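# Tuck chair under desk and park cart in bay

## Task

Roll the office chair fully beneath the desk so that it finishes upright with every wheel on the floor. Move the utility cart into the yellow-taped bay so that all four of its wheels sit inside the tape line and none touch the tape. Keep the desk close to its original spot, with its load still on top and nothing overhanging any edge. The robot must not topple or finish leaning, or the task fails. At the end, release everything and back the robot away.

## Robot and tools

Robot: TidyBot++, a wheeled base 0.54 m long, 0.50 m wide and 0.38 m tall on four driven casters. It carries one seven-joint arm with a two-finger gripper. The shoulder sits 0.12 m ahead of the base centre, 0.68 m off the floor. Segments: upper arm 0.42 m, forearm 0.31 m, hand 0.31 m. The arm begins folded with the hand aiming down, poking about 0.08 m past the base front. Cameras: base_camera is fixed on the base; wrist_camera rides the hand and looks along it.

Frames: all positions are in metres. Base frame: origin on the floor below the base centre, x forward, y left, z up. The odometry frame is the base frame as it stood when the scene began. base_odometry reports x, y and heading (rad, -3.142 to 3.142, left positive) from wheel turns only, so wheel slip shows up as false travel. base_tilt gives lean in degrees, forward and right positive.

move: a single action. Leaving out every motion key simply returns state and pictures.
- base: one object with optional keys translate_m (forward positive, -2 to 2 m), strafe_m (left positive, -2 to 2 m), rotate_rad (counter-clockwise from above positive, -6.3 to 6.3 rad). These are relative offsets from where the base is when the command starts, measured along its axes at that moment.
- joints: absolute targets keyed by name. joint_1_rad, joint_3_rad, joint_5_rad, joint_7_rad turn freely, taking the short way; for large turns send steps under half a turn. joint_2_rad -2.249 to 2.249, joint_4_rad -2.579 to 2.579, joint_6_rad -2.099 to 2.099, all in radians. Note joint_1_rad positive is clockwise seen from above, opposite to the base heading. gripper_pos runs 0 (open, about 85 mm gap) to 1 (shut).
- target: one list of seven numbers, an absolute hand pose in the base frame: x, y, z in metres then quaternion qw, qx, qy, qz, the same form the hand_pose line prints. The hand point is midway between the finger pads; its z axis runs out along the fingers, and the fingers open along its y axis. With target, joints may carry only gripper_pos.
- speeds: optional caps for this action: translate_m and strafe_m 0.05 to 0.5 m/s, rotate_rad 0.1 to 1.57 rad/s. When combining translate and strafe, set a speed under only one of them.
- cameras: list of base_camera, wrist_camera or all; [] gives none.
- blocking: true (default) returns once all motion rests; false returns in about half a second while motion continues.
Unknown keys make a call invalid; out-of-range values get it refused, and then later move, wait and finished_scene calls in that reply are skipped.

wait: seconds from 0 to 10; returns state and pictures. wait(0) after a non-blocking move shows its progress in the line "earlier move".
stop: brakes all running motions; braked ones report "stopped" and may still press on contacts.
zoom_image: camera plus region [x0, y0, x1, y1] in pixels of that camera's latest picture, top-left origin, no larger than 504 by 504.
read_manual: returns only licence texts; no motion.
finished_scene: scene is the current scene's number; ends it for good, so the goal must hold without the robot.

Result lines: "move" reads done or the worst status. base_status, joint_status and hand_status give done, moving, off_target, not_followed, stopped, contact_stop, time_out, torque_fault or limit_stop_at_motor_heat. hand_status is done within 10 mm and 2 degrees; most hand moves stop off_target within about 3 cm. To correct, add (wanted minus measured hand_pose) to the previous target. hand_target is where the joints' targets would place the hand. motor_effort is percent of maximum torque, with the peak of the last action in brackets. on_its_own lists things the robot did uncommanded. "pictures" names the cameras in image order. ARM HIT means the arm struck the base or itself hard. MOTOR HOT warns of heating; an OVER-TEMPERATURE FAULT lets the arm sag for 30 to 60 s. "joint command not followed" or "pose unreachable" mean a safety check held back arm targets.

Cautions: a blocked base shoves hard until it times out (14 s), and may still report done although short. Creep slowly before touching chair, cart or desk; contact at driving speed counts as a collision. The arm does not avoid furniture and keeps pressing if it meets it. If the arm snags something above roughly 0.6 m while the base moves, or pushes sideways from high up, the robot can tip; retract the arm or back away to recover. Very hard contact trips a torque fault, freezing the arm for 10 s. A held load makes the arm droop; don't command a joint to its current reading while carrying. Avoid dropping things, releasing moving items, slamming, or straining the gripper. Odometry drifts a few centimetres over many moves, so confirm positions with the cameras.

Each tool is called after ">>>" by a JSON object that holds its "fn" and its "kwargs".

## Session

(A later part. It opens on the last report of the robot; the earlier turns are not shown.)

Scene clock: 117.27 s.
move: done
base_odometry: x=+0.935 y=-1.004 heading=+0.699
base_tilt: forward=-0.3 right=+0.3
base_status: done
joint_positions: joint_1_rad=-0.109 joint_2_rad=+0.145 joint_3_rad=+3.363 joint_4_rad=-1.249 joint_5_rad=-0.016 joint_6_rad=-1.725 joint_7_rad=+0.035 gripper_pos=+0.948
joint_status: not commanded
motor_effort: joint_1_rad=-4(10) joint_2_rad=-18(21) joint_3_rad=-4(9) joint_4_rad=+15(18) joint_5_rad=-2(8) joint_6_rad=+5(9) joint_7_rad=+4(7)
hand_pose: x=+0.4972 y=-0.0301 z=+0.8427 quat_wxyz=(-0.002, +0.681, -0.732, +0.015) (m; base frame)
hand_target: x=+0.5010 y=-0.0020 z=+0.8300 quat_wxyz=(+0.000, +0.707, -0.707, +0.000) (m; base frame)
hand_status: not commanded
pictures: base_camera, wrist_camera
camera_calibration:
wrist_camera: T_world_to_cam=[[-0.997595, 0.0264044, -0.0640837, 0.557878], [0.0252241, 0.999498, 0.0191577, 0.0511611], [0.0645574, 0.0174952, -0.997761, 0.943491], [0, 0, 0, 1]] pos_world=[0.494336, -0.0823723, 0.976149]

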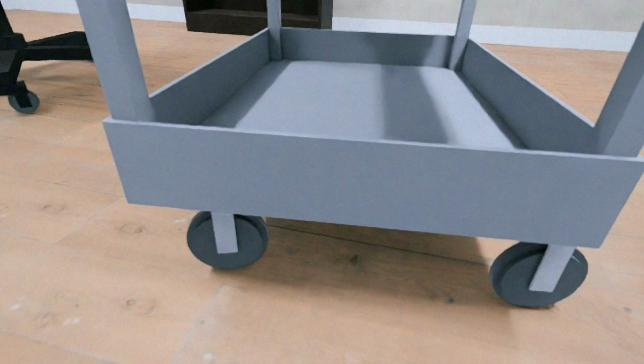

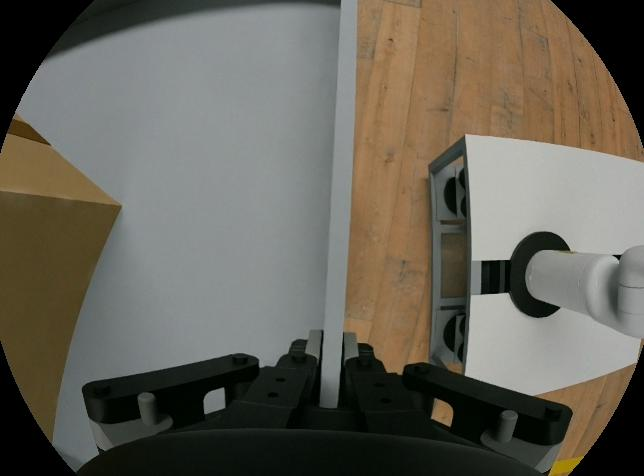

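>>> {"fn": "move", "kwargs": {"base": {"translate_m":-0.131,"strafe_m":0.442,"rotate_rad":-0.35}, "speeds": {"translate_m":0.2,"rotate_rad":0.15}, "cameras": ["base_camera"]}}

>>> {"fn": "move", "kwargs": {"base": {"translate_m":-0.273,"strafe_m":0.419,"rotate_rad":-0.35}, "speeds": {"translate_m":0.2,"rotate_rad":0.15}, "cameras": ["base_camera"]}}

>>> {"fn": "move", "kwargs": {"base": {"translate_m":-0.4,"strafe_m":0.35,"rotate_rad":-0.3}, "speeds": {"translate_m":0.2,"rotate_rad":0.12}}}

Scene clock: 130.13 s.
move: done
base_odometry: x=+0.551 y=-0.750 heading=+0.348
base_tilt: forward=-0.3 right=+0.2
base_status: done
joint_positions: joint_1_rad=-0.146 joint_2_rad=+0.146 joint_3_rad=+3.327 joint_4_rad=-1.248 joint_5_rad=-0.020 joint_6_rad=-1.722 joint_7_rad=+0.035 gripper_pos=+0.948
joint_status: not commanded
motor_effort: joint_1_rad=+3(6) joint_2_rad=-20(24) joint_3_rad=+2(5) joint_4_rad=+15(16) joint_5_rad=+2(5) joint_6_rad=+5(7) joint_7_rad=+0(4)
hand_pose: x=+0.4997 y=-0.0022 z=+0.8427 quat_wxyz=(-0.007, +0.707, -0.707, +0.013) (m; base frame)
hand_target: x=+0.5010 y=-0.0020 z=+0.8300 quat_wxyz=(+0.000, +0.707, -0.707, +0.000) (m; base frame)
hand_status: not commanded
pictures: base_camera

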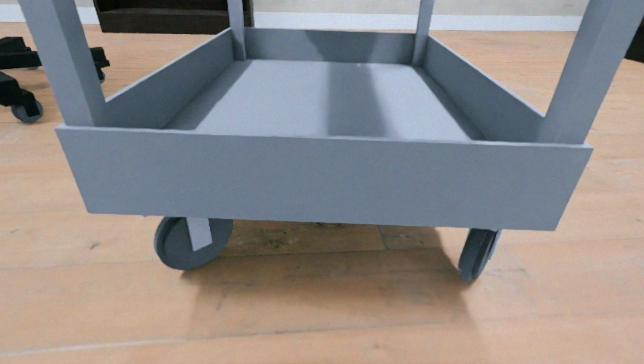

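Scene clock: 133.33 s.
move: done
base_odometry: x=+0.151 y=-0.449 heading=-0.002
base_tilt: forward=-0.3 right=+0.3
base_status: done
joint_positions: joint_1_rad=-0.131 joint_2_rad=+0.140 joint_3_rad=+3.336 joint_4_rad=-1.255 joint_5_rad=-0.019 joint_6_rad=-1.722 joint_7_rad=+0.037 gripper_pos=+0.948
joint_status: not commanded
motor_effort: joint_1_rad=-3(6) joint_2_rad=-19(26) joint_3_rad=-3(4) joint_4_rad=+16(18) joint_5_rad=-2(5) joint_6_rad=+6(9) joint_7_rad=+3(4)
hand_pose: x=+0.4969 y=-0.0116 z=+0.8426 quat_wxyz=(-0.006, +0.700, -0.714, +0.013) (m; base frame)
hand_target: x=+0.5010 y=-0.0020 z=+0.8300 quat_wxyz=(+0.000, +0.707, -0.707, +0.000) (m; base frame)
hand_status: not commanded
pictures: base_camera

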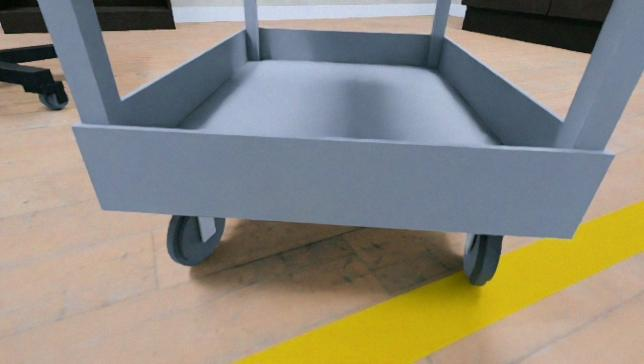

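Scene clock: 136.70 s.
move: done
base_odometry: x=-0.248 y=-0.098 heading=-0.303
base_tilt: forward=-0.3 right=+0.3
base_status: done
joint_positions: joint_1_rad=-0.106 joint_2_rad=+0.138 joint_3_rad=+3.361 joint_4_rad=-1.258 joint_5_rad=-0.019 joint_6_rad=-1.727 joint_7_rad=+0.032 gripper_pos=+0.948
joint_status: not commanded
motor_effort: joint_1_rad=-7(9) joint_2_rad=-19(27) joint_3_rad=-8(8) joint_4_rad=+16(19) joint_5_rad=-6(7) joint_6_rad=+4(9) joint_7_rad=+7(7)
hand_pose: x=+0.4932 y=-0.0297 z=+0.8426 quat_wxyz=(-0.003, +0.679, -0.734, +0.012) (m; base frame)
hand_target: x=+0.5010 y=-0.0020 z=+0.8300 quat_wxyz=(+0.000, +0.707, -0.707, +0.000) (m; base frame)
hand_status: not commanded
pictures: base_camera, wrist_camera
camera_calibration:
wrist_camera: T_world_to_cam=[[-0.997626, 0.0320332, -0.0609558, 0.551367], [0.0305652, 0.999223, 0.0248649, 0.0434781], [0.061705, 0.0229427, -0.997831, 0.945284], [0, 0, 0, 1]] pos_world=[0.490401, -0.0827937, 0.975762]

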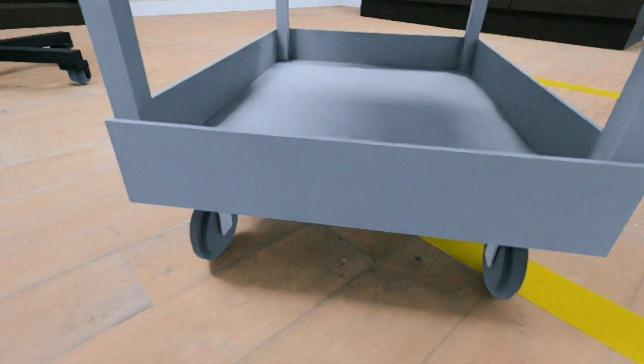

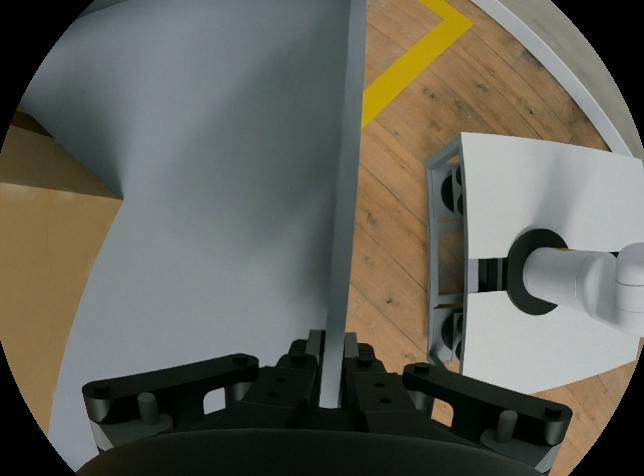

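>>> {"fn": "move", "kwargs": {"base": {"translate_m":-0.137,"strafe_m":0.271,"rotate_rad":-0.4}, "speeds": {"translate_m":0.15,"rotate_rad":0.2}, "cameras": ["base_camera"]}}

>>> {"fn": "move", "kwargs": {"base": {"translate_m":0.03,"strafe_m":0.02,"rotate_rad":-0.4}, "speeds": {"translate_m":0.1,"rotate_rad":0.15}}}

Scene clock: 143.33 s.
move: done
base_odometry: x=-0.298 y=+0.202 heading=-0.704
base_tilt: forward=-0.3 right=+0.2
base_status: done
joint_positions: joint_1_rad=-0.143 joint_2_rad=+0.142 joint_3_rad=+3.326 joint_4_rad=-1.252 joint_5_rad=-0.021 joint_6_rad=-1.723 joint_7_rad=+0.039 gripper_pos=+0.948
joint_status: not commanded
motor_effort: joint_1_rad=+1(5) joint_2_rad=-17(24) joint_3_rad=+0(5) joint_4_rad=+16(18) joint_5_rad=-2(4) joint_6_rad=+7(9) joint_7_rad=-1(7)
hand_pose: x=+0.4974 y=-0.0027 z=+0.8426 quat_wxyz=(-0.007, +0.708, -0.706, +0.011) (m; base frame)
hand_target: x=+0.5010 y=-0.0020 z=+0.8300 quat_wxyz=(+0.000, +0.707, -0.707, +0.000) (m; base frame)
hand_status: not commanded
pictures: base_camera

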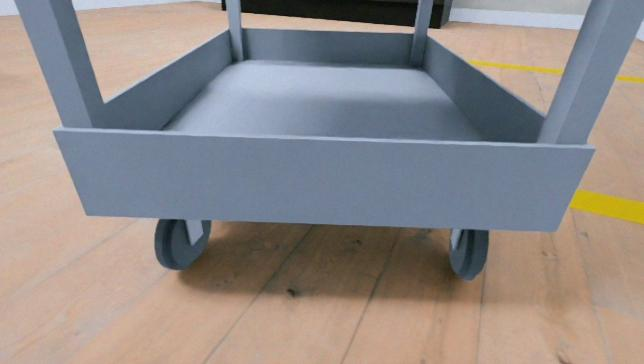

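Scene clock: 146.73 s.
move: done
base_odometry: x=-0.262 y=+0.198 heading=-1.103
base_tilt: forward=-0.3 right=+0.3
base_status: done
joint_positions: joint_1_rad=-0.158 joint_2_rad=+0.143 joint_3_rad=+3.311 joint_4_rad=-1.251 joint_5_rad=-0.030 joint_6_rad=-1.727 joint_7_rad=+0.044 gripper_pos=+0.948
joint_status: not commanded
motor_effort: joint_1_rad=+3(12) joint_2_rad=-22(22) joint_3_rad=+1(10) joint_4_rad=+14(19) joint_5_rad=-3(6) joint_6_rad=-1(11) joint_7_rad=-2(7)
hand_pose: x=+0.4965 y=+0.0109 z=+0.8428 quat_wxyz=(-0.010, +0.721, -0.693, +0.006) (m; base frame)
hand_target: x=+0.5010 y=-0.0020 z=+0.8300 quat_wxyz=(+0.000, +0.707, -0.707, +0.000) (m; base frame)
hand_status: not commanded
pictures: base_camera, wrist_camera
camera_calibration:
wrist_camera: T_world_to_cam=[[-0.99449, -0.083704, -0.0631152, 0.554896], [-0.0863675, 0.995431, 0.040721, 0.0474561], [0.0594183, 0.0459477, -0.997175, 0.94463], [0, 0, 0, 1]] pos_world=[0.499809, -0.0441958, 0.975052]

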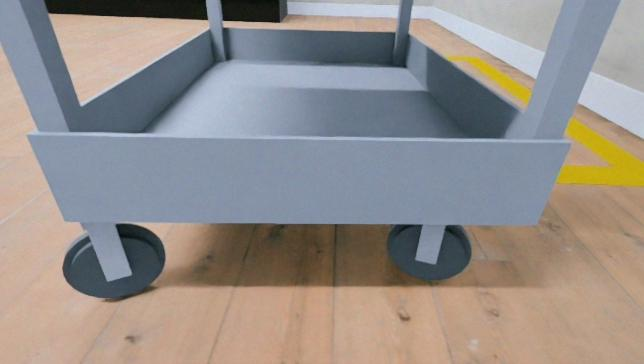

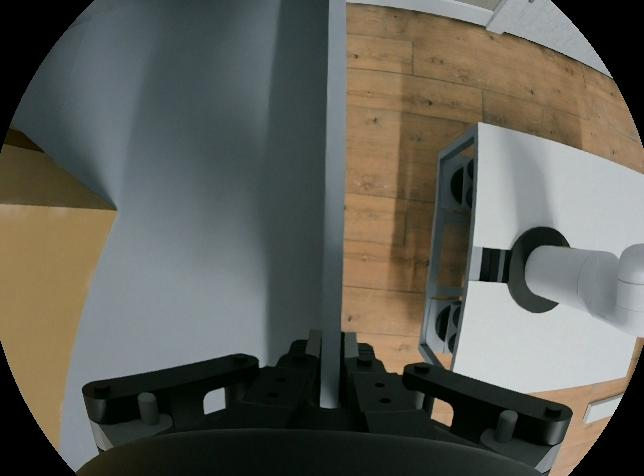

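>>> {"fn": "move", "kwargs": {"base": {"translate_m":0.59,"strafe_m":-0.08}, "speeds": {"translate_m":0.2}}}

Scene clock: 153.47 s.
move: done
base_odometry: x=-0.068 y=-0.365 heading=-1.104
base_tilt: forward=-0.3 right=+0.3
base_status: done
joint_positions: joint_1_rad=-0.107 joint_2_rad=+0.144 joint_3_rad=+3.362 joint_4_rad=-1.250 joint_5_rad=-0.022 joint_6_rad=-1.733 joint_7_rad=+0.041 gripper_pos=+0.948
joint_status: not commanded
motor_effort: joint_1_rad=-8(9) joint_2_rad=-20(23) joint_3_rad=-8(9) joint_4_rad=+14(23) joint_5_rad=-6(8) joint_6_rad=-1(12) joint_7_rad=+6(7)
hand_pose: x=+0.4945 y=-0.0283 z=+0.8429 quat_wxyz=(-0.002, +0.683, -0.730, +0.010) (m; base frame)
hand_target: x=+0.5010 y=-0.0020 z=+0.8300 quat_wxyz=(+0.000, +0.707, -0.707, +0.000) (m; base frame)
hand_status: not commanded
pictures: base_camera, wrist_camera
camera_calibration:
wrist_camera: T_world_to_cam=[[-0.998107, 0.0218197, -0.0574948, 0.549699], [0.0203303, 0.999446, 0.0263632, 0.0458231], [0.0580382, 0.0251444, -0.997998, 0.947469], [0, 0, 0, 1]] pos_world=[0.492738, -0.0816156, 0.975969]

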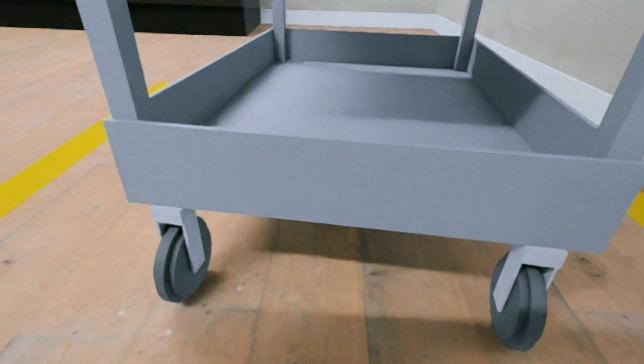

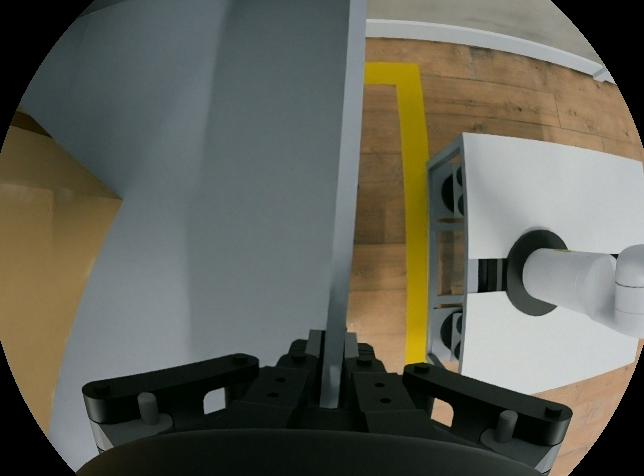

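>>> {"fn": "move", "kwargs": {"joints": {"gripper_pos":0}, "cameras": []}}

>>> {"fn": "move", "kwargs": {"joints": {"joint_1_rad":0,"joint_2_rad":0.12,"joint_3_rad":3.14,"joint_4_rad":-0.957,"joint_5_rad":0,"joint_6_rad":-2.05,"joint_7_rad":0}, "cameras": ["wrist_camera"]}}

>>> {"fn": "move", "kwargs": {"base": {"translate_m":-0.5}}}

Scene clock: 157.60 s.
move: done
base_odometry: x=-0.068 y=-0.365 heading=-1.104
base_tilt: forward=-0.3 right=+0.3
base_status: not commanded
joint_positions: joint_1_rad=-0.143 joint_2_rad=+0.146 joint_3_rad=+3.330 joint_4_rad=-1.252 joint_5_rad=-0.032 joint_6_rad=-1.733 joint_7_rad=+0.048 gripper_pos=+0.000
joint_status: all done
motor_effort: joint_1_rad=+1(8) joint_2_rad=-22(23) joint_3_rad=+0(8) joint_4_rad=+16(17) joint_5_rad=+0(6) joint_6_rad=+0(2) joint_7_rad=+0(7)
hand_pose: x=+0.4954 y=-0.0007 z=+0.8415 quat_wxyz=(-0.006, +0.711, -0.704, +0.004) (m; base frame)
hand_target: x=+0.5010 y=-0.0020 z=+0.8300 quat_wxyz=(+0.000, +0.707, -0.707, +0.000) (m; base frame)
hand_status: not commanded
pictures: none
No camera images: "cameras" was empty.

Scene clock: 159.00 s.
move: done
base_odometry: x=-0.068 y=-0.365 heading=-1.104
base_tilt: forward=-0.3 right=+0.3
base_status: not commanded
joint_positions: joint_1_rad=-0.016 joint_2_rad=+0.117 joint_3_rad=+3.158 joint_4_rad=-0.971 joint_5_rad=-0.032 joint_6_rad=-1.974 joint_7_rad=+0.043 gripper_pos=+0.000
joint_status: all done
motor_effort: joint_1_rad=+1(2) joint_2_rad=-20(24) joint_3_rad=+0(1) joint_4_rad=+16(18) joint_5_rad=+0(1) joint_6_rad=+1(2) joint_7_rad=+0(1)
hand_pose: x=+0.4714 y=+0.0107 z=+0.9356 quat_wxyz=(-0.037, +0.726, -0.686, +0.020) (m; base frame)
hand_target: x=+0.4507 y=+0.0018 z=+0.9373 quat_wxyz=(-0.005, +0.708, -0.707, +0.005) (m; base frame)
hand_status: not commanded
pictures: wrist_camera
camera_calibration:
wrist_camera: T_world_to_cam=[[-0.987675, -0.0976309, -0.122334, 0.588147], [-0.105115, 0.992866, 0.0562835, 0.0361068], [0.115966, 0.068449, -0.990892, 1.00589], [0, 0, 0, 1]] pos_world=[0.468044, -0.0472801, 1.06665]

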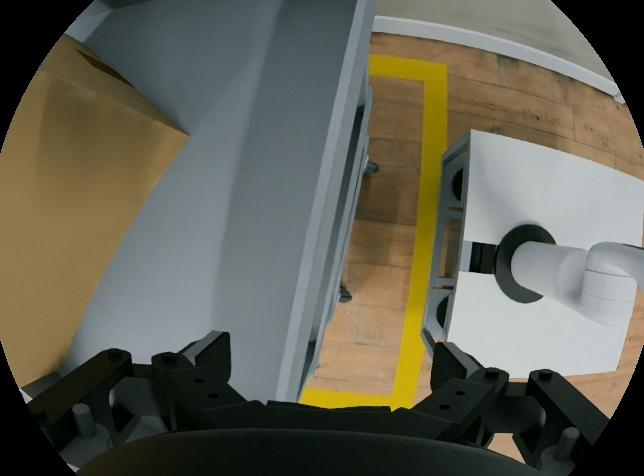

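Scene clock: 161.40 s.
move: done
base_odometry: x=-0.293 y=+0.081 heading=-1.103
base_tilt: forward=-0.3 right=+0.3
base_status: done
joint_positions: joint_1_rad=-0.012 joint_2_rad=+0.105 joint_3_rad=+3.155 joint_4_rad=-0.970 joint_5_rad=-0.031 joint_6_rad=-1.983 joint_7_rad=+0.043 gripper_pos=+0.000
joint_status: not commanded
motor_effort: joint_1_rad=+1(2) joint_2_rad=-20(24) joint_3_rad=-1(1) joint_4_rad=+15(16) joint_5_rad=+0(1) joint_6_rad=+1(2) joint_7_rad=+1(1)
hand_pose: x=+0.4660 y=+0.0100 z=+0.9397 quat_wxyz=(-0.038, +0.726, -0.687, +0.021) (m; base frame)
hand_target: x=+0.4507 y=+0.0018 z=+0.9373 quat_wxyz=(-0.005, +0.708, -0.707, +0.005) (m; base frame)
hand_status: not commanded
pictures: base_camera, wrist_camera
camera_calibration:
wrist_camera: T_world_to_cam=[[-0.987298, -0.0968352, -0.125959, 0.586405], [-0.104468, 0.992981, 0.0554584, 0.0364172], [0.119705, 0.0679126, -0.990484, 1.00855], [0, 0, 0, 1]] pos_world=[0.462033, -0.0478702, 1.0708]

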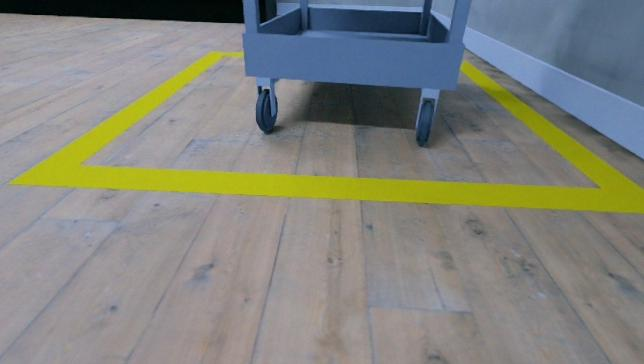

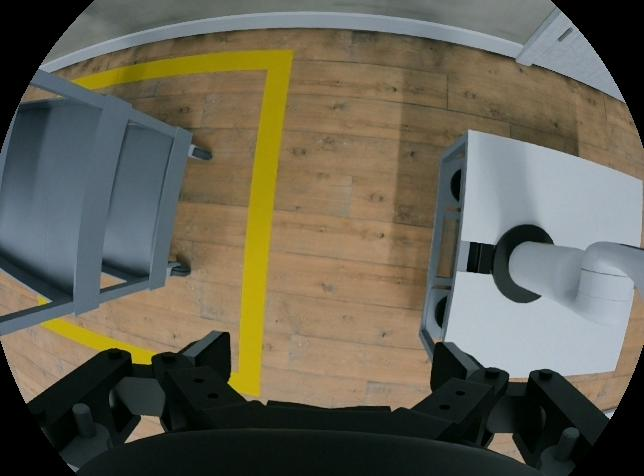

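>>> {"fn": "move", "kwargs": {"joints": {"joint_1_rad":0,"joint_2_rad":-0.325,"joint_3_rad":3.14,"joint_4_rad":-2.5,"joint_5_rad":0,"joint_6_rad":0.3,"joint_7_rad":1.57}, "base": {"translate_m":1.45,"strafe_m":1.76}, "cameras": []}}

>>> {"fn": "move", "kwargs": {"base": {"rotate_rad":3.07}}}

Scene clock: 175.50 s.
move: done
base_odometry: x=+1.932 y=-0.420 heading=-1.103
base_tilt: forward=-0.3 right=+0.2
base_status: done
joint_positions: joint_1_rad=-0.008 joint_2_rad=-0.316 joint_3_rad=+3.153 joint_4_rad=-2.478 joint_5_rad=-0.030 joint_6_rad=+0.231 joint_7_rad=+1.525 gripper_pos=+0.000
joint_status: all done
motor_effort: joint_1_rad=+1(2) joint_2_rad=-7(20) joint_3_rad=+0(2) joint_4_rad=+18(21) joint_5_rad=+0(2) joint_6_rad=+8(10) joint_7_rad=+0(1)
hand_pose: x=+0.5406 y=-0.0023 z=+0.7967 quat_wxyz=(-0.019, +0.822, -0.035, +0.569) (m; base frame)
hand_target: x=+0.5403 y=+0.0020 z=+0.8087 quat_wxyz=(+0.000, +0.806, +0.000, +0.592) (m; base frame)
hand_status: not commanded
pictures: none
No camera images: "cameras" was empty.

Scene clock: 178.83 s.
move: done
base_odometry: x=+1.932 y=-0.420 heading=+1.966
base_tilt: forward=-0.3 right=+0.3
base_status: done
joint_positions: joint_1_rad=-0.006 joint_2_rad=-0.316 joint_3_rad=+3.150 joint_4_rad=-2.478 joint_5_rad=-0.030 joint_6_rad=+0.232 joint_7_rad=+1.525 gripper_pos=+0.000
joint_status: not commanded
motor_effort: joint_1_rad=+1(2) joint_2_rad=-7(8) joint_3_rad=+0(2) joint_4_rad=+19(19) joint_5_rad=+0(1) joint_6_rad=+8(9) joint_7_rad=+0(0)
hand_pose: x=+0.5406 y=-0.0018 z=+0.7971 quat_wxyz=(-0.019, +0.821, -0.034, +0.569) (m; base frame)
hand_target: x=+0.5403 y=+0.0020 z=+0.8087 quat_wxyz=(+0.000, +0.806, +0.000, +0.592) (m; base frame)
hand_status: not commanded
pictures: base_camera, wrist_camera
camera_calibration:
wrist_camera: T_world_to_cam=[[0.0185156, -0.9989, -0.0430859, 0.02954], [-0.386044, 0.0326091, -0.921904, 0.993431], [0.922295, 0.0337026, -0.385015, -0.0573993], [0, 0, 0, 1]] pos_world=[0.4359, -0.000952831, 0.895021]

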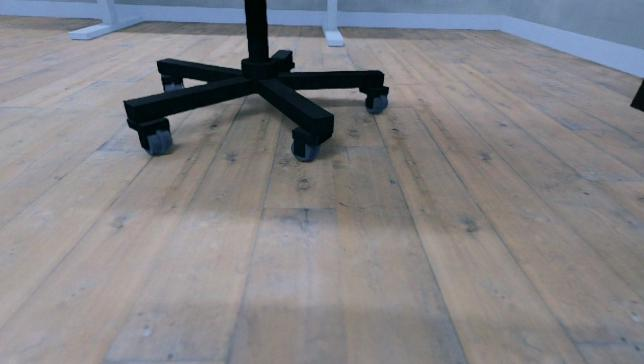

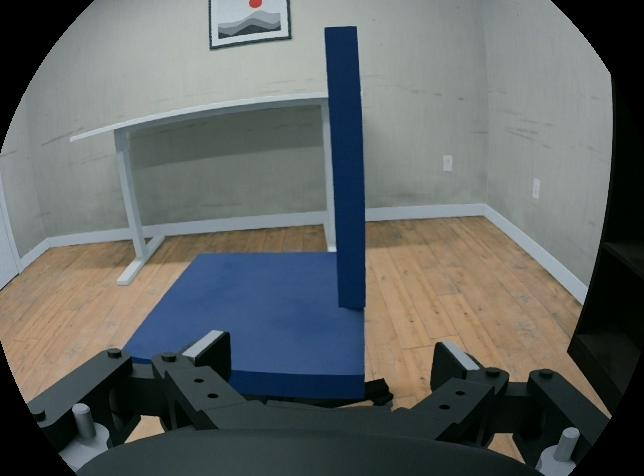

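>>> {"fn": "move", "kwargs": {"joints": {"joint_1_rad":0,"joint_2_rad":0.28,"joint_3_rad":3.14,"joint_4_rad":-2.145,"joint_5_rad":0,"joint_6_rad":0.90,"joint_7_rad":1.61}}}

Scene clock: 187.17 s.
move: done
base_odometry: x=+1.932 y=-0.420 heading=+1.966
base_tilt: forward=-0.3 right=+0.3
base_status: not commanded
joint_positions: joint_1_rad=-0.006 joint_2_rad=+0.261 joint_3_rad=+3.150 joint_4_rad=-2.162 joint_5_rad=-0.030 joint_6_rad=+0.828 joint_7_rad=+1.565 gripper_pos=+0.000
joint_status: all done
motor_effort: joint_1_rad=+1(2) joint_2_rad=-26(28) joint_3_rad=+0(2) joint_4_rad=+16(19) joint_5_rad=+0(1) joint_6_rad=+9(10) joint_7_rad=+0(1)
hand_pose: x=+0.7457 y=-0.0064 z=+0.8442 quat_wxyz=(+0.000, +0.715, -0.017, +0.698) (m; base frame)
hand_target: x=+0.7527 y=+0.0023 z=+0.8634 quat_wxyz=(+0.013, +0.691, +0.014, +0.723) (m; base frame)
hand_status: not commanded
pictures: base_camera, wrist_camera
camera_calibration:
wrist_camera: T_world_to_cam=[[0.0164113, -0.999683, 0.0191134, -0.0277486], [-0.0622673, -0.0201007, -0.997857, 0.938468], [0.997925, 0.015186, -0.0625774, -0.557019], [0, 0, 0, 1]] pos_world=[0.614754, -0.000417032, 0.90213]

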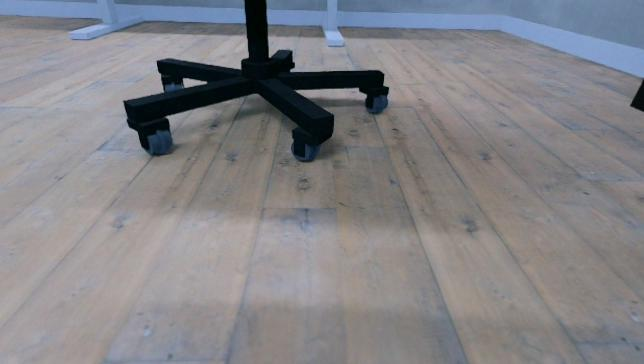

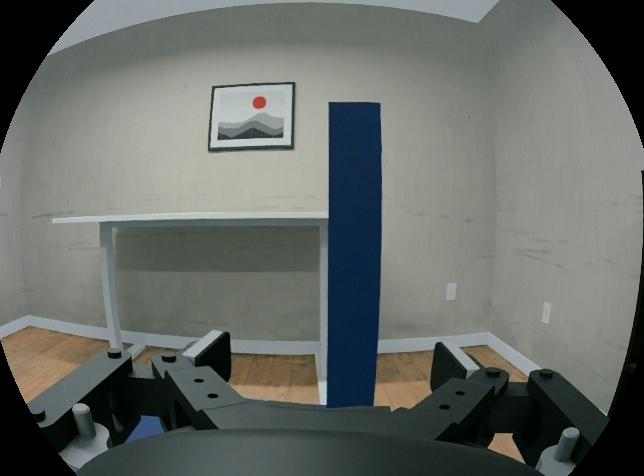

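>>> {"fn": "move", "kwargs": {"base": {"translate_m":0.14,"strafe_m":-0.014}, "speeds": {"translate_m":0.1}}}

Scene clock: 193.53 s.
move: done
base_odometry: x=+1.891 y=-0.285 heading=+1.967
base_tilt: forward=-0.2 right=+0.3
base_status: done
joint_positions: joint_1_rad=-0.006 joint_2_rad=+0.264 joint_3_rad=+3.150 joint_4_rad=-2.158 joint_5_rad=-0.030 joint_6_rad=+0.831 joint_7_rad=+1.565 gripper_pos=+0.000
joint_status: not commanded
motor_effort: joint_1_rad=+1(2) joint_2_rad=-26(28) joint_3_rad=+0(1) joint_4_rad=+16(17) joint_5_rad=+0(1) joint_6_rad=+9(9) joint_7_rad=+0(0)
hand_pose: x=+0.7473 y=-0.0064 z=+0.8455 quat_wxyz=(+0.000, +0.714, -0.017, +0.700) (m; base frame)
hand_target: x=+0.7527 y=+0.0023 z=+0.8634 quat_wxyz=(+0.013, +0.691, +0.014, +0.723) (m; base frame)
hand_status: not commanded
pictures: base_camera, wrist_camera
camera_calibration:
wrist_camera: T_world_to_cam=[[0.0163056, -0.999673, 0.0197191, -0.028231], [-0.057643, -0.0206288, -0.998124, 0.936679], [0.998204, 0.0151384, -0.0579605, -0.562619], [0, 0, 0, 1]] pos_world=[0.616062, -0.000382039, 0.902869]

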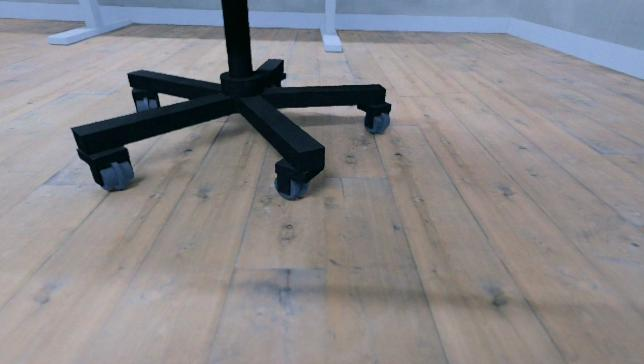

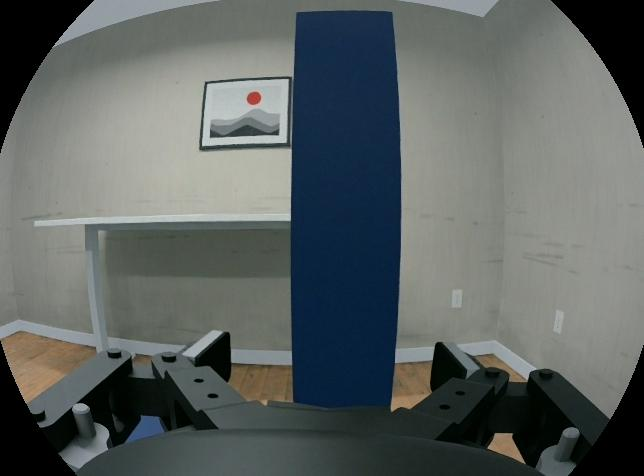

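>>> {"fn": "move", "kwargs": {"base": {"translate_m":0.03,"strafe_m":-0.005}, "speeds": {"translate_m":0.05}, "cameras": []}}

>>> {"fn": "move", "kwargs": {"joints": {"gripper_pos":1}}}

Scene clock: 197.17 s.
move: done
base_odometry: x=+1.884 y=-0.255 heading=+1.967
base_tilt: forward=-0.2 right=+0.3
base_status: done
joint_positions: joint_1_rad=-0.006 joint_2_rad=+0.265 joint_3_rad=+3.149 joint_4_rad=-2.157 joint_5_rad=-0.030 joint_6_rad=+0.832 joint_7_rad=+1.565 gripper_pos=+0.000
joint_status: not commanded
motor_effort: joint_1_rad=+1(2) joint_2_rad=-26(28) joint_3_rad=+0(1) joint_4_rad=+16(17) joint_5_rad=+0(1) joint_6_rad=+9(9) joint_7_rad=+0(0)
hand_pose: x=+0.7476 y=-0.0063 z=+0.8454 quat_wxyz=(+0.000, +0.714, -0.017, +0.700) (m; base frame)
hand_target: x=+0.7527 y=+0.0023 z=+0.8634 quat_wxyz=(+0.013, +0.691, +0.014, +0.723) (m; base frame)
hand_status: not commanded
pictures: none
No camera images: "cameras" was empty.

Scene clock: 198.27 s.
move: off_target
base_odometry: x=+1.884 y=-0.255 heading=+1.967
base_tilt: forward=-0.3 right=+0.3
base_status: not commanded
joint_positions: joint_1_rad=+0.001 joint_2_rad=+0.269 joint_3_rad=+3.152 joint_4_rad=-2.152 joint_5_rad=-0.029 joint_6_rad=+0.832 joint_7_rad=+1.580 gripper_pos=+0.570
joint_status: gripper_pos off_target (ended at +0.570, target +1.000)
motor_effort: joint_1_rad=-1(3) joint_2_rad=-27(32) joint_3_rad=-2(5) joint_4_rad=+17(20) joint_5_rad=+2(4) joint_6_rad=+10(10) joint_7_rad=+0(4)
hand_pose: x=+0.7495 y=-0.0118 z=+0.8456 quat_wxyz=(+0.009, +0.713, -0.014, +0.701) (m; base frame)
hand_target: x=+0.7527 y=+0.0023 z=+0.8634 quat_wxyz=(+0.013, +0.691, +0.014, +0.723) (m; base frame)
hand_status: not commanded
pictures: base_camera, wrist_camera
camera_calibration:
wrist_camera: T_world_to_cam=[[0.00831991, -0.999322, 0.0358531, -0.0413064], [-0.0567392, -0.0362684, -0.99773, 0.935587], [0.998354, 0.00626675, -0.0570025, -0.565735], [0, 0, 0, 1]] pos_world=[0.618232, -0.00380092, 0.902696]

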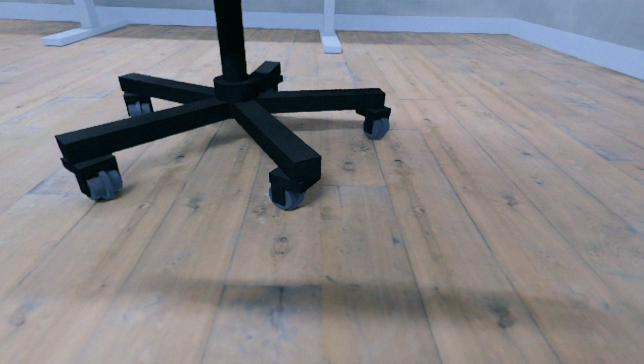

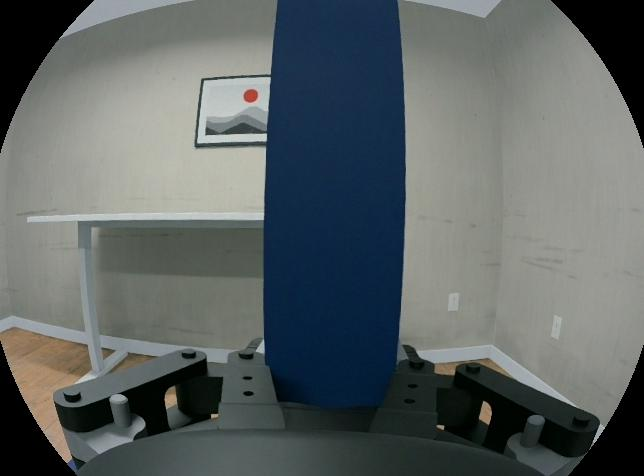

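>>> {"fn": "move", "kwargs": {"base": {"translate_m":0.246,"strafe_m":0.834,"rotate_rad":-0.717}, "speeds": {"translate_m":0.18,"rotate_rad":0.15}}}

>>> {"fn": "move", "kwargs": {"base": {"translate_m":0.124,"strafe_m":0.941,"rotate_rad":-0.716}, "speeds": {"translate_m":0.18,"rotate_rad":0.14}}}

Scene clock: 209.87 s.
move: done
base_odometry: x=+1.019 y=-0.351 heading=+1.250
base_tilt: forward=-0.3 right=+0.3
base_status: done
joint_positions: joint_1_rad=+0.044 joint_2_rad=+0.275 joint_3_rad=+3.183 joint_4_rad=-2.147 joint_5_rad=-0.028 joint_6_rad=+0.836 joint_7_rad=+1.580 gripper_pos=+0.571
joint_status: not commanded
motor_effort: joint_1_rad=-7(11) joint_2_rad=-28(32) joint_3_rad=-7(11) joint_4_rad=+17(23) joint_5_rad=+7(11) joint_6_rad=+11(13) joint_7_rad=+1(5)
hand_pose: x=+0.7495 y=-0.0561 z=+0.8455 quat_wxyz=(+0.037, +0.712, -0.036, +0.701) (m; base frame)
hand_target: x=+0.7527 y=+0.0023 z=+0.8634 quat_wxyz=(+0.013, +0.691, +0.014, +0.723) (m; base frame)
hand_status: not commanded
pictures: base_camera, wrist_camera
camera_calibration:
wrist_camera: T_world_to_cam=[[-0.0634457, -0.99695, 0.0454426, -0.0397874], [-0.0574472, -0.0418104, -0.997473, 0.933906], [0.99633, -0.0658959, -0.0546193, -0.57001], [0, 0, 0, 1]] pos_world=[0.619044, -0.0381803, 0.90222]

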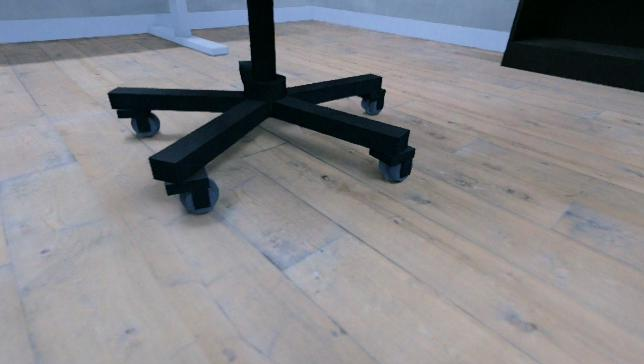

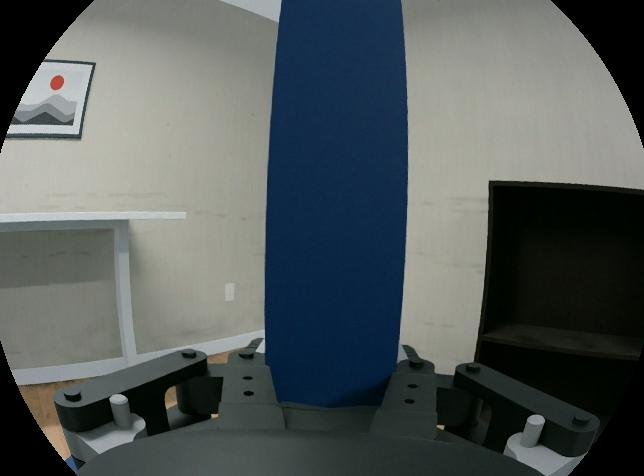

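Scene clock: 215.83 s.
move: done
base_odometry: x=+0.166 y=+0.064 heading=+0.533
base_tilt: forward=-0.3 right=+0.3
base_status: done
joint_positions: joint_1_rad=+0.033 joint_2_rad=+0.274 joint_3_rad=+3.172 joint_4_rad=-2.149 joint_5_rad=-0.031 joint_6_rad=+0.836 joint_7_rad=+1.583 gripper_pos=+0.571
joint_status: not commanded
motor_effort: joint_1_rad=-5(12) joint_2_rad=-28(32) joint_3_rad=-5(12) joint_4_rad=+18(21) joint_5_rad=+4(12) joint_6_rad=+11(12) joint_7_rad=+0(3)
hand_pose: x=+0.7499 y=-0.0437 z=+0.8455 quat_wxyz=(+0.030, +0.712, -0.030, +0.701) (m; base frame)
hand_target: x=+0.7527 y=+0.0023 z=+0.8634 quat_wxyz=(+0.013, +0.691, +0.014, +0.723) (m; base frame)
hand_status: not commanded
pictures: base_camera, wrist_camera
camera_calibration:
wrist_camera: T_world_to_cam=[[-0.0441945, -0.998075, 0.0435201, -0.0402367], [-0.0566978, -0.0409867, -0.99755, 0.933925], [0.997413, -0.0465537, -0.0547772, -0.569375], [0, 0, 0, 1]] pos_world=[0.619075, -0.0283872, 0.902199]

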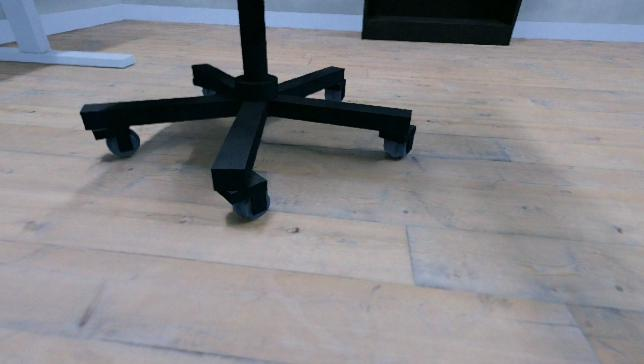

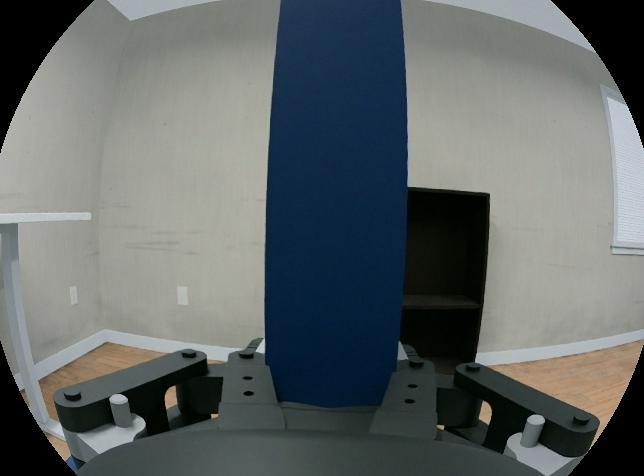

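>>> {"fn": "move", "kwargs": {"base": {"strafe_m":0.4,"rotate_rad":0.06,"translate_m":0.02}, "speeds": {"translate_m":0.15,"rotate_rad":0.1}}}

>>> {"fn": "move", "kwargs": {"joints": {"gripper_pos":0}, "cameras": []}}

>>> {"fn": "move", "kwargs": {"base": {"translate_m":-0.15}, "speeds": {"translate_m":0.2}}}

Scene clock: 229.40 s.
move: done
base_odometry: x=-0.020 y=+0.419 heading=+0.594
base_tilt: forward=-0.3 right=+0.3
base_status: done
joint_positions: joint_1_rad=+0.043 joint_2_rad=+0.278 joint_3_rad=+3.191 joint_4_rad=-2.143 joint_5_rad=-0.051 joint_6_rad=+0.836 joint_7_rad=+1.588 gripper_pos=+0.571
joint_status: not commanded
motor_effort: joint_1_rad=-5(20) joint_2_rad=-30(31) joint_3_rad=-6(18) joint_4_rad=+15(21) joint_5_rad=+4(14) joint_6_rad=+10(12) joint_7_rad=-3(3)
hand_pose: x=+0.7500 y=-0.0656 z=+0.8457 quat_wxyz=(+0.044, +0.711, -0.047, +0.701) (m; base frame)
hand_target: x=+0.7527 y=+0.0023 z=+0.8634 quat_wxyz=(+0.013, +0.691, +0.014, +0.723) (m; base frame)
hand_status: not commanded
pictures: base_camera, wrist_camera
camera_calibration:
wrist_camera: T_world_to_cam=[[-0.0876699, -0.995333, 0.0403328, -0.0265912], [-0.0566771, -0.0354391, -0.997763, 0.933758], [0.994536, -0.0897598, -0.0533057, -0.572469], [0, 0, 0, 1]] pos_world=[0.619933, -0.0447602, 0.902226]

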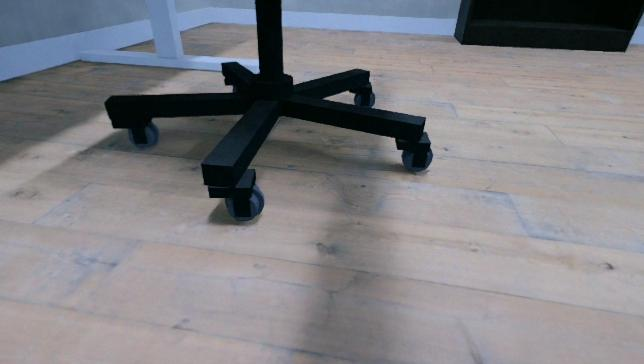

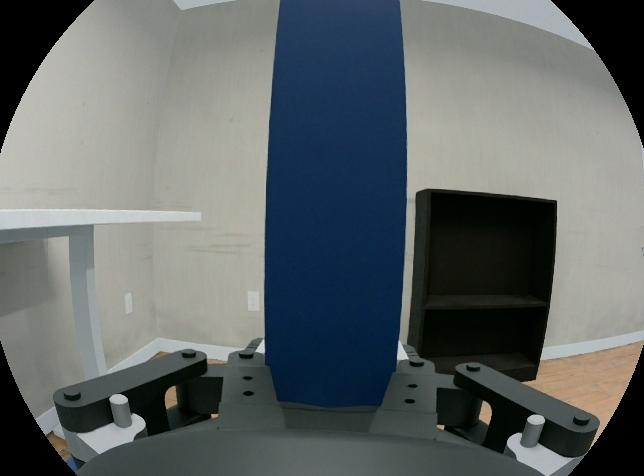

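Scene clock: 230.50 s.
move: done
base_odometry: x=-0.020 y=+0.419 heading=+0.594
base_tilt: forward=-0.3 right=+0.3
base_status: not commanded
joint_positions: joint_1_rad=+0.021 joint_2_rad=+0.277 joint_3_rad=+3.165 joint_4_rad=-2.143 joint_5_rad=-0.043 joint_6_rad=+0.838 joint_7_rad=+1.588 gripper_pos=+0.000
joint_status: all done
motor_effort: joint_1_rad=-1(5) joint_2_rad=-27(31) joint_3_rad=-2(6) joint_4_rad=+16(18) joint_5_rad=+1(4) joint_6_rad=+9(11) joint_7_rad=+0(3)
hand_pose: x=+0.7521 y=-0.0353 z=+0.8466 quat_wxyz=(+0.025, +0.711, -0.029, +0.702) (m; base frame)
hand_target: x=+0.7527 y=+0.0023 z=+0.8634 quat_wxyz=(+0.013, +0.691, +0.014, +0.723) (m; base frame)
hand_status: not commanded
pictures: none
No camera images: "cameras" was empty.

Scene clock: 231.97 s.
move: done
base_odometry: x=-0.145 y=+0.335 heading=+0.594
base_tilt: forward=-0.3 right=+0.3
base_status: done
joint_positions: joint_1_rad=+0.014 joint_2_rad=+0.271 joint_3_rad=+3.157 joint_4_rad=-2.143 joint_5_rad=-0.038 joint_6_rad=+0.838 joint_7_rad=+1.588 gripper_pos=+0.000
joint_status: not commanded
motor_effort: joint_1_rad=+1(2) joint_2_rad=-27(30) joint_3_rad=+0(3) joint_4_rad=+16(17) joint_5_rad=+0(2) joint_6_rad=+9(9) joint_7_rad=+0(0)
hand_pose: x=+0.7515 y=-0.0251 z=+0.8508 quat_wxyz=(+0.019, +0.709, -0.022, +0.705) (m; base frame)
hand_target: x=+0.7527 y=+0.0023 z=+0.8634 quat_wxyz=(+0.013, +0.691, +0.014, +0.723) (m; base frame)
hand_status: not commanded
pictures: base_camera, wrist_camera
camera_calibration:
wrist_camera: T_world_to_cam=[[-0.0168773, -0.999055, 0.0400465, -0.0394564], [-0.0450101, -0.0392525, -0.998215, 0.931929], [0.998844, -0.0186496, -0.0443051, -0.57918], [0, 0, 0, 1]] pos_world=[0.619791, -0.0136401, 0.906185]

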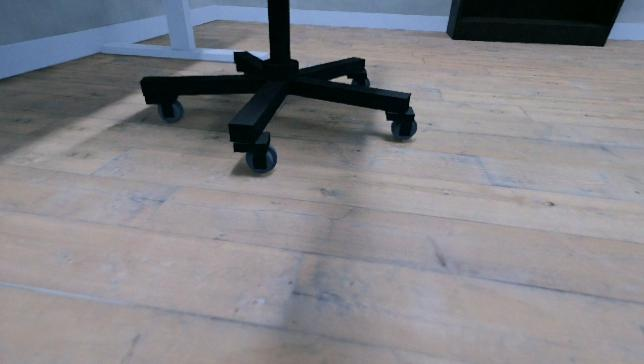

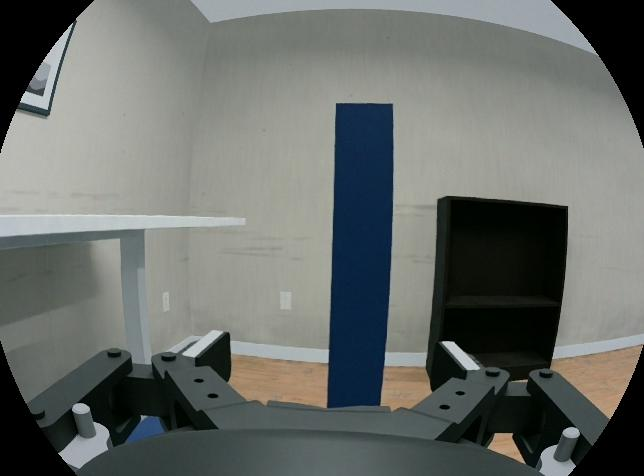

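>>> {"fn": "move", "kwargs": {"base": {"strafe_m":-0.95}, "joints": {"gripper_pos":1}, "cameras": []}}

>>> {"fn": "move", "kwargs": {"base": {"translate_m":1.1,"rotate_rad":1.571}}}

Scene clock: 241.93 s.
move: done
base_odometry: x=+0.386 y=-0.452 heading=+0.596
base_tilt: forward=-0.2 right=+0.1
base_status: done
joint_positions: joint_1_rad=+0.005 joint_2_rad=+0.271 joint_3_rad=+3.148 joint_4_rad=-2.143 joint_5_rad=-0.034 joint_6_rad=+0.839 joint_7_rad=+1.588 gripper_pos=+0.999
joint_status: all done
motor_effort: joint_1_rad=+1(4) joint_2_rad=-26(33) joint_3_rad=-1(4) joint_4_rad=+16(17) joint_5_rad=+0(2) joint_6_rad=+9(10) joint_7_rad=+0(1)
hand_pose: x=+0.7518 y=-0.0129 z=+0.8513 quat_wxyz=(+0.011, +0.708, -0.014, +0.706) (m; base frame)
hand_target: x=+0.7527 y=+0.0023 z=+0.8634 quat_wxyz=(+0.013, +0.691, +0.014, +0.723) (m; base frame)
hand_status: not commanded
pictures: none
No camera images: "cameras" was empty.

Scene clock: 245.67 s.
move: done
base_odometry: x=+1.297 y=+0.165 heading=+2.167
base_tilt: forward=-0.3 right=+0.3
base_status: done
joint_positions: joint_1_rad=+0.006 joint_2_rad=+0.266 joint_3_rad=+3.144 joint_4_rad=-2.143 joint_5_rad=-0.032 joint_6_rad=+0.839 joint_7_rad=+1.588 gripper_pos=+0.999
joint_status: not commanded
motor_effort: joint_1_rad=+1(5) joint_2_rad=-27(29) joint_3_rad=-1(4) joint_4_rad=+17(18) joint_5_rad=+0(2) joint_6_rad=+9(10) joint_7_rad=+0(0)
hand_pose: x=+0.7510 y=-0.0116 z=+0.8540 quat_wxyz=(+0.010, +0.707, -0.013, +0.707) (m; base frame)
hand_target: x=+0.7527 y=+0.0023 z=+0.8634 quat_wxyz=(+0.013, +0.691, +0.014, +0.723) (m; base frame)
hand_status: not commanded
pictures: base_camera, wrist_camera
camera_calibration:
wrist_camera: T_world_to_cam=[[0.00734443, -0.999149, 0.0405817, -0.0447357], [-0.0385881, -0.0408357, -0.99842, 0.930948], [0.999228, 0.00576686, -0.0388552, -0.582929], [0, 0, 0, 1]] pos_world=[0.618731, -0.00332006, 0.908643]

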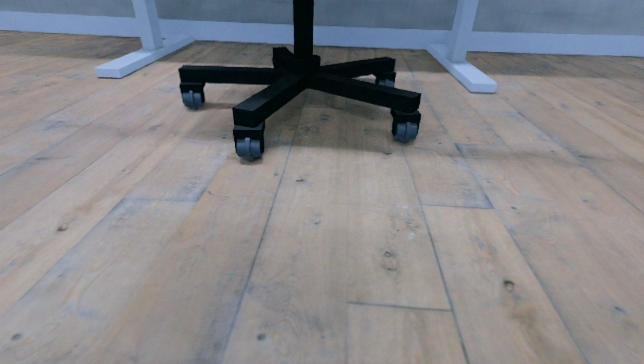

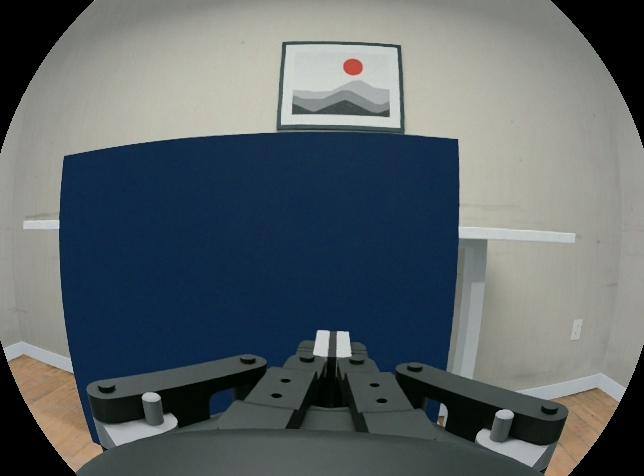

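>>> {"fn": "move", "kwargs": {"base": {"strafe_m":0.085}, "cameras": []}}

>>> {"fn": "move", "kwargs": {"base": {"translate_m":0.46}, "speeds": {"translate_m":0.08}}}

Scene clock: 251.67 s.
move: done
base_odometry: x=+1.226 y=+0.117 heading=+2.167
base_tilt: forward=-0.2 right=+0.3
base_status: done
joint_positions: joint_1_rad=-0.002 joint_2_rad=+0.266 joint_3_rad=+3.142 joint_4_rad=-2.143 joint_5_rad=-0.031 joint_6_rad=+0.839 joint_7_rad=+1.588 gripper_pos=+0.999
joint_status: not commanded
motor_effort: joint_1_rad=+1(4) joint_2_rad=-27(27) joint_3_rad=-1(2) joint_4_rad=+16(17) joint_5_rad=+0(1) joint_6_rad=+9(9) joint_7_rad=+0(0)
hand_pose: x=+0.7511 y=-0.0048 z=+0.8540 quat_wxyz=(+0.006, +0.707, -0.009, +0.707) (m; base frame)
hand_target: x=+0.7527 y=+0.0023 z=+0.8634 quat_wxyz=(+0.013, +0.691, +0.014, +0.723) (m; base frame)
hand_status: not commanded
pictures: none
No camera images: "cameras" was empty.

Scene clock: 257.93 s.
move: done
base_odometry: x=+0.968 y=+0.498 heading=+2.167
base_tilt: forward=-0.2 right=+0.3
base_status: done
joint_positions: joint_1_rad=-0.002 joint_2_rad=+0.265 joint_3_rad=+3.142 joint_4_rad=-2.150 joint_5_rad=-0.030 joint_6_rad=+0.841 joint_7_rad=+1.588 gripper_pos=+0.999
joint_status: not commanded
motor_effort: joint_1_rad=+1(3) joint_2_rad=-27(28) joint_3_rad=-1(1) joint_4_rad=+16(24) joint_5_rad=+0(1) joint_6_rad=+9(10) joint_7_rad=+0(0)
hand_pose: x=+0.7493 y=-0.0045 z=+0.8519 quat_wxyz=(+0.006, +0.708, -0.008, +0.706) (m; base frame)
hand_target: x=+0.7527 y=+0.0023 z=+0.8634 quat_wxyz=(+0.013, +0.691, +0.014, +0.723) (m; base frame)
hand_status: not commanded
pictures: base_camera, wrist_camera
camera_calibration:
wrist_camera: T_world_to_cam=[[0.0196169, -0.998954, 0.041313, -0.0473824], [-0.0415413, -0.0420997, -0.998249, 0.931174], [0.998944, 0.0178664, -0.0423237, -0.578067], [0, 0, 0, 1]] pos_world=[0.617068, 0.00219729, 0.907036]

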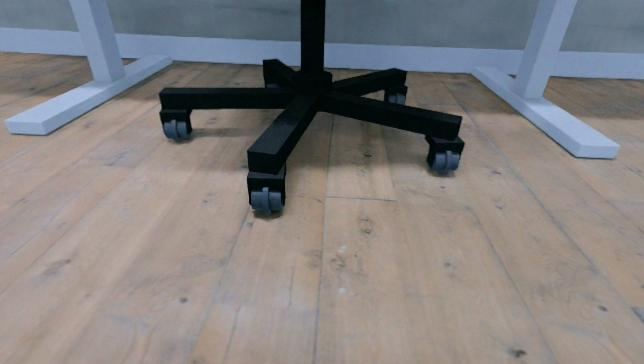

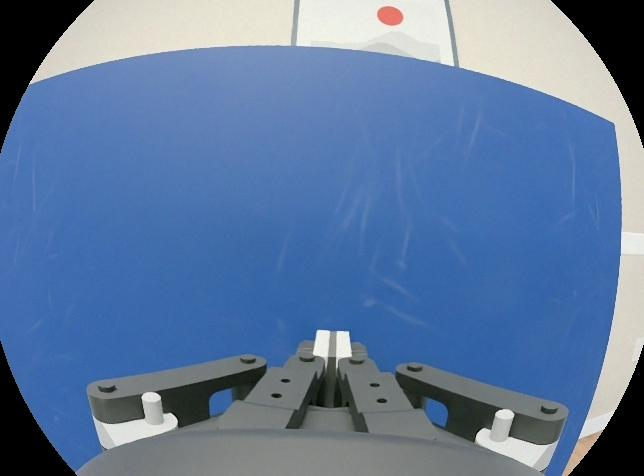

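>>> {"fn": "move", "kwargs": {"base": {"translate_m":0.07}, "speeds": {"translate_m":0.05}}}

Scene clock: 261.33 s.
move: done
base_odometry: x=+0.929 y=+0.556 heading=+2.167
base_tilt: forward=-0.2 right=+0.3
base_status: done
joint_positions: joint_1_rad=-0.007 joint_2_rad=+0.257 joint_3_rad=+3.135 joint_4_rad=-2.160 joint_5_rad=-0.023 joint_6_rad=+0.842 joint_7_rad=+1.588 gripper_pos=+0.999
joint_status: not commanded
motor_effort: joint_1_rad=+1(5) joint_2_rad=-25(28) joint_3_rad=+0(4) joint_4_rad=+18(25) joint_5_rad=+0(2) joint_6_rad=+9(9) joint_7_rad=+0(0)
hand_pose: x=+0.7456 y=+0.0039 z=+0.8523 quat_wxyz=(+0.002, +0.708, -0.001, +0.706) (m; base frame)
hand_target: x=+0.7527 y=+0.0023 z=+0.8634 quat_wxyz=(+0.013, +0.691, +0.014, +0.723) (m; base frame)
hand_status: not commanded
pictures: base_camera, wrist_camera
camera_calibration:
wrist_camera: T_world_to_cam=[[0.0363425, -0.998344, 0.044589, -0.0542058], [-0.0414141, -0.0460848, -0.998079, 0.93154], [0.998481, 0.0344261, -0.0430203, -0.573648], [0, 0, 0, 1]] pos_world=[0.613325, 0.00856221, 0.907489]

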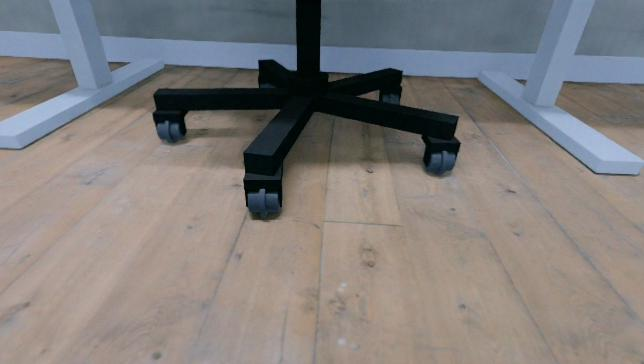

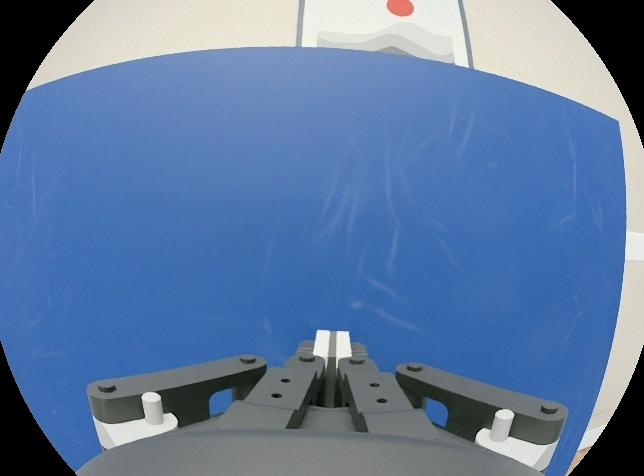

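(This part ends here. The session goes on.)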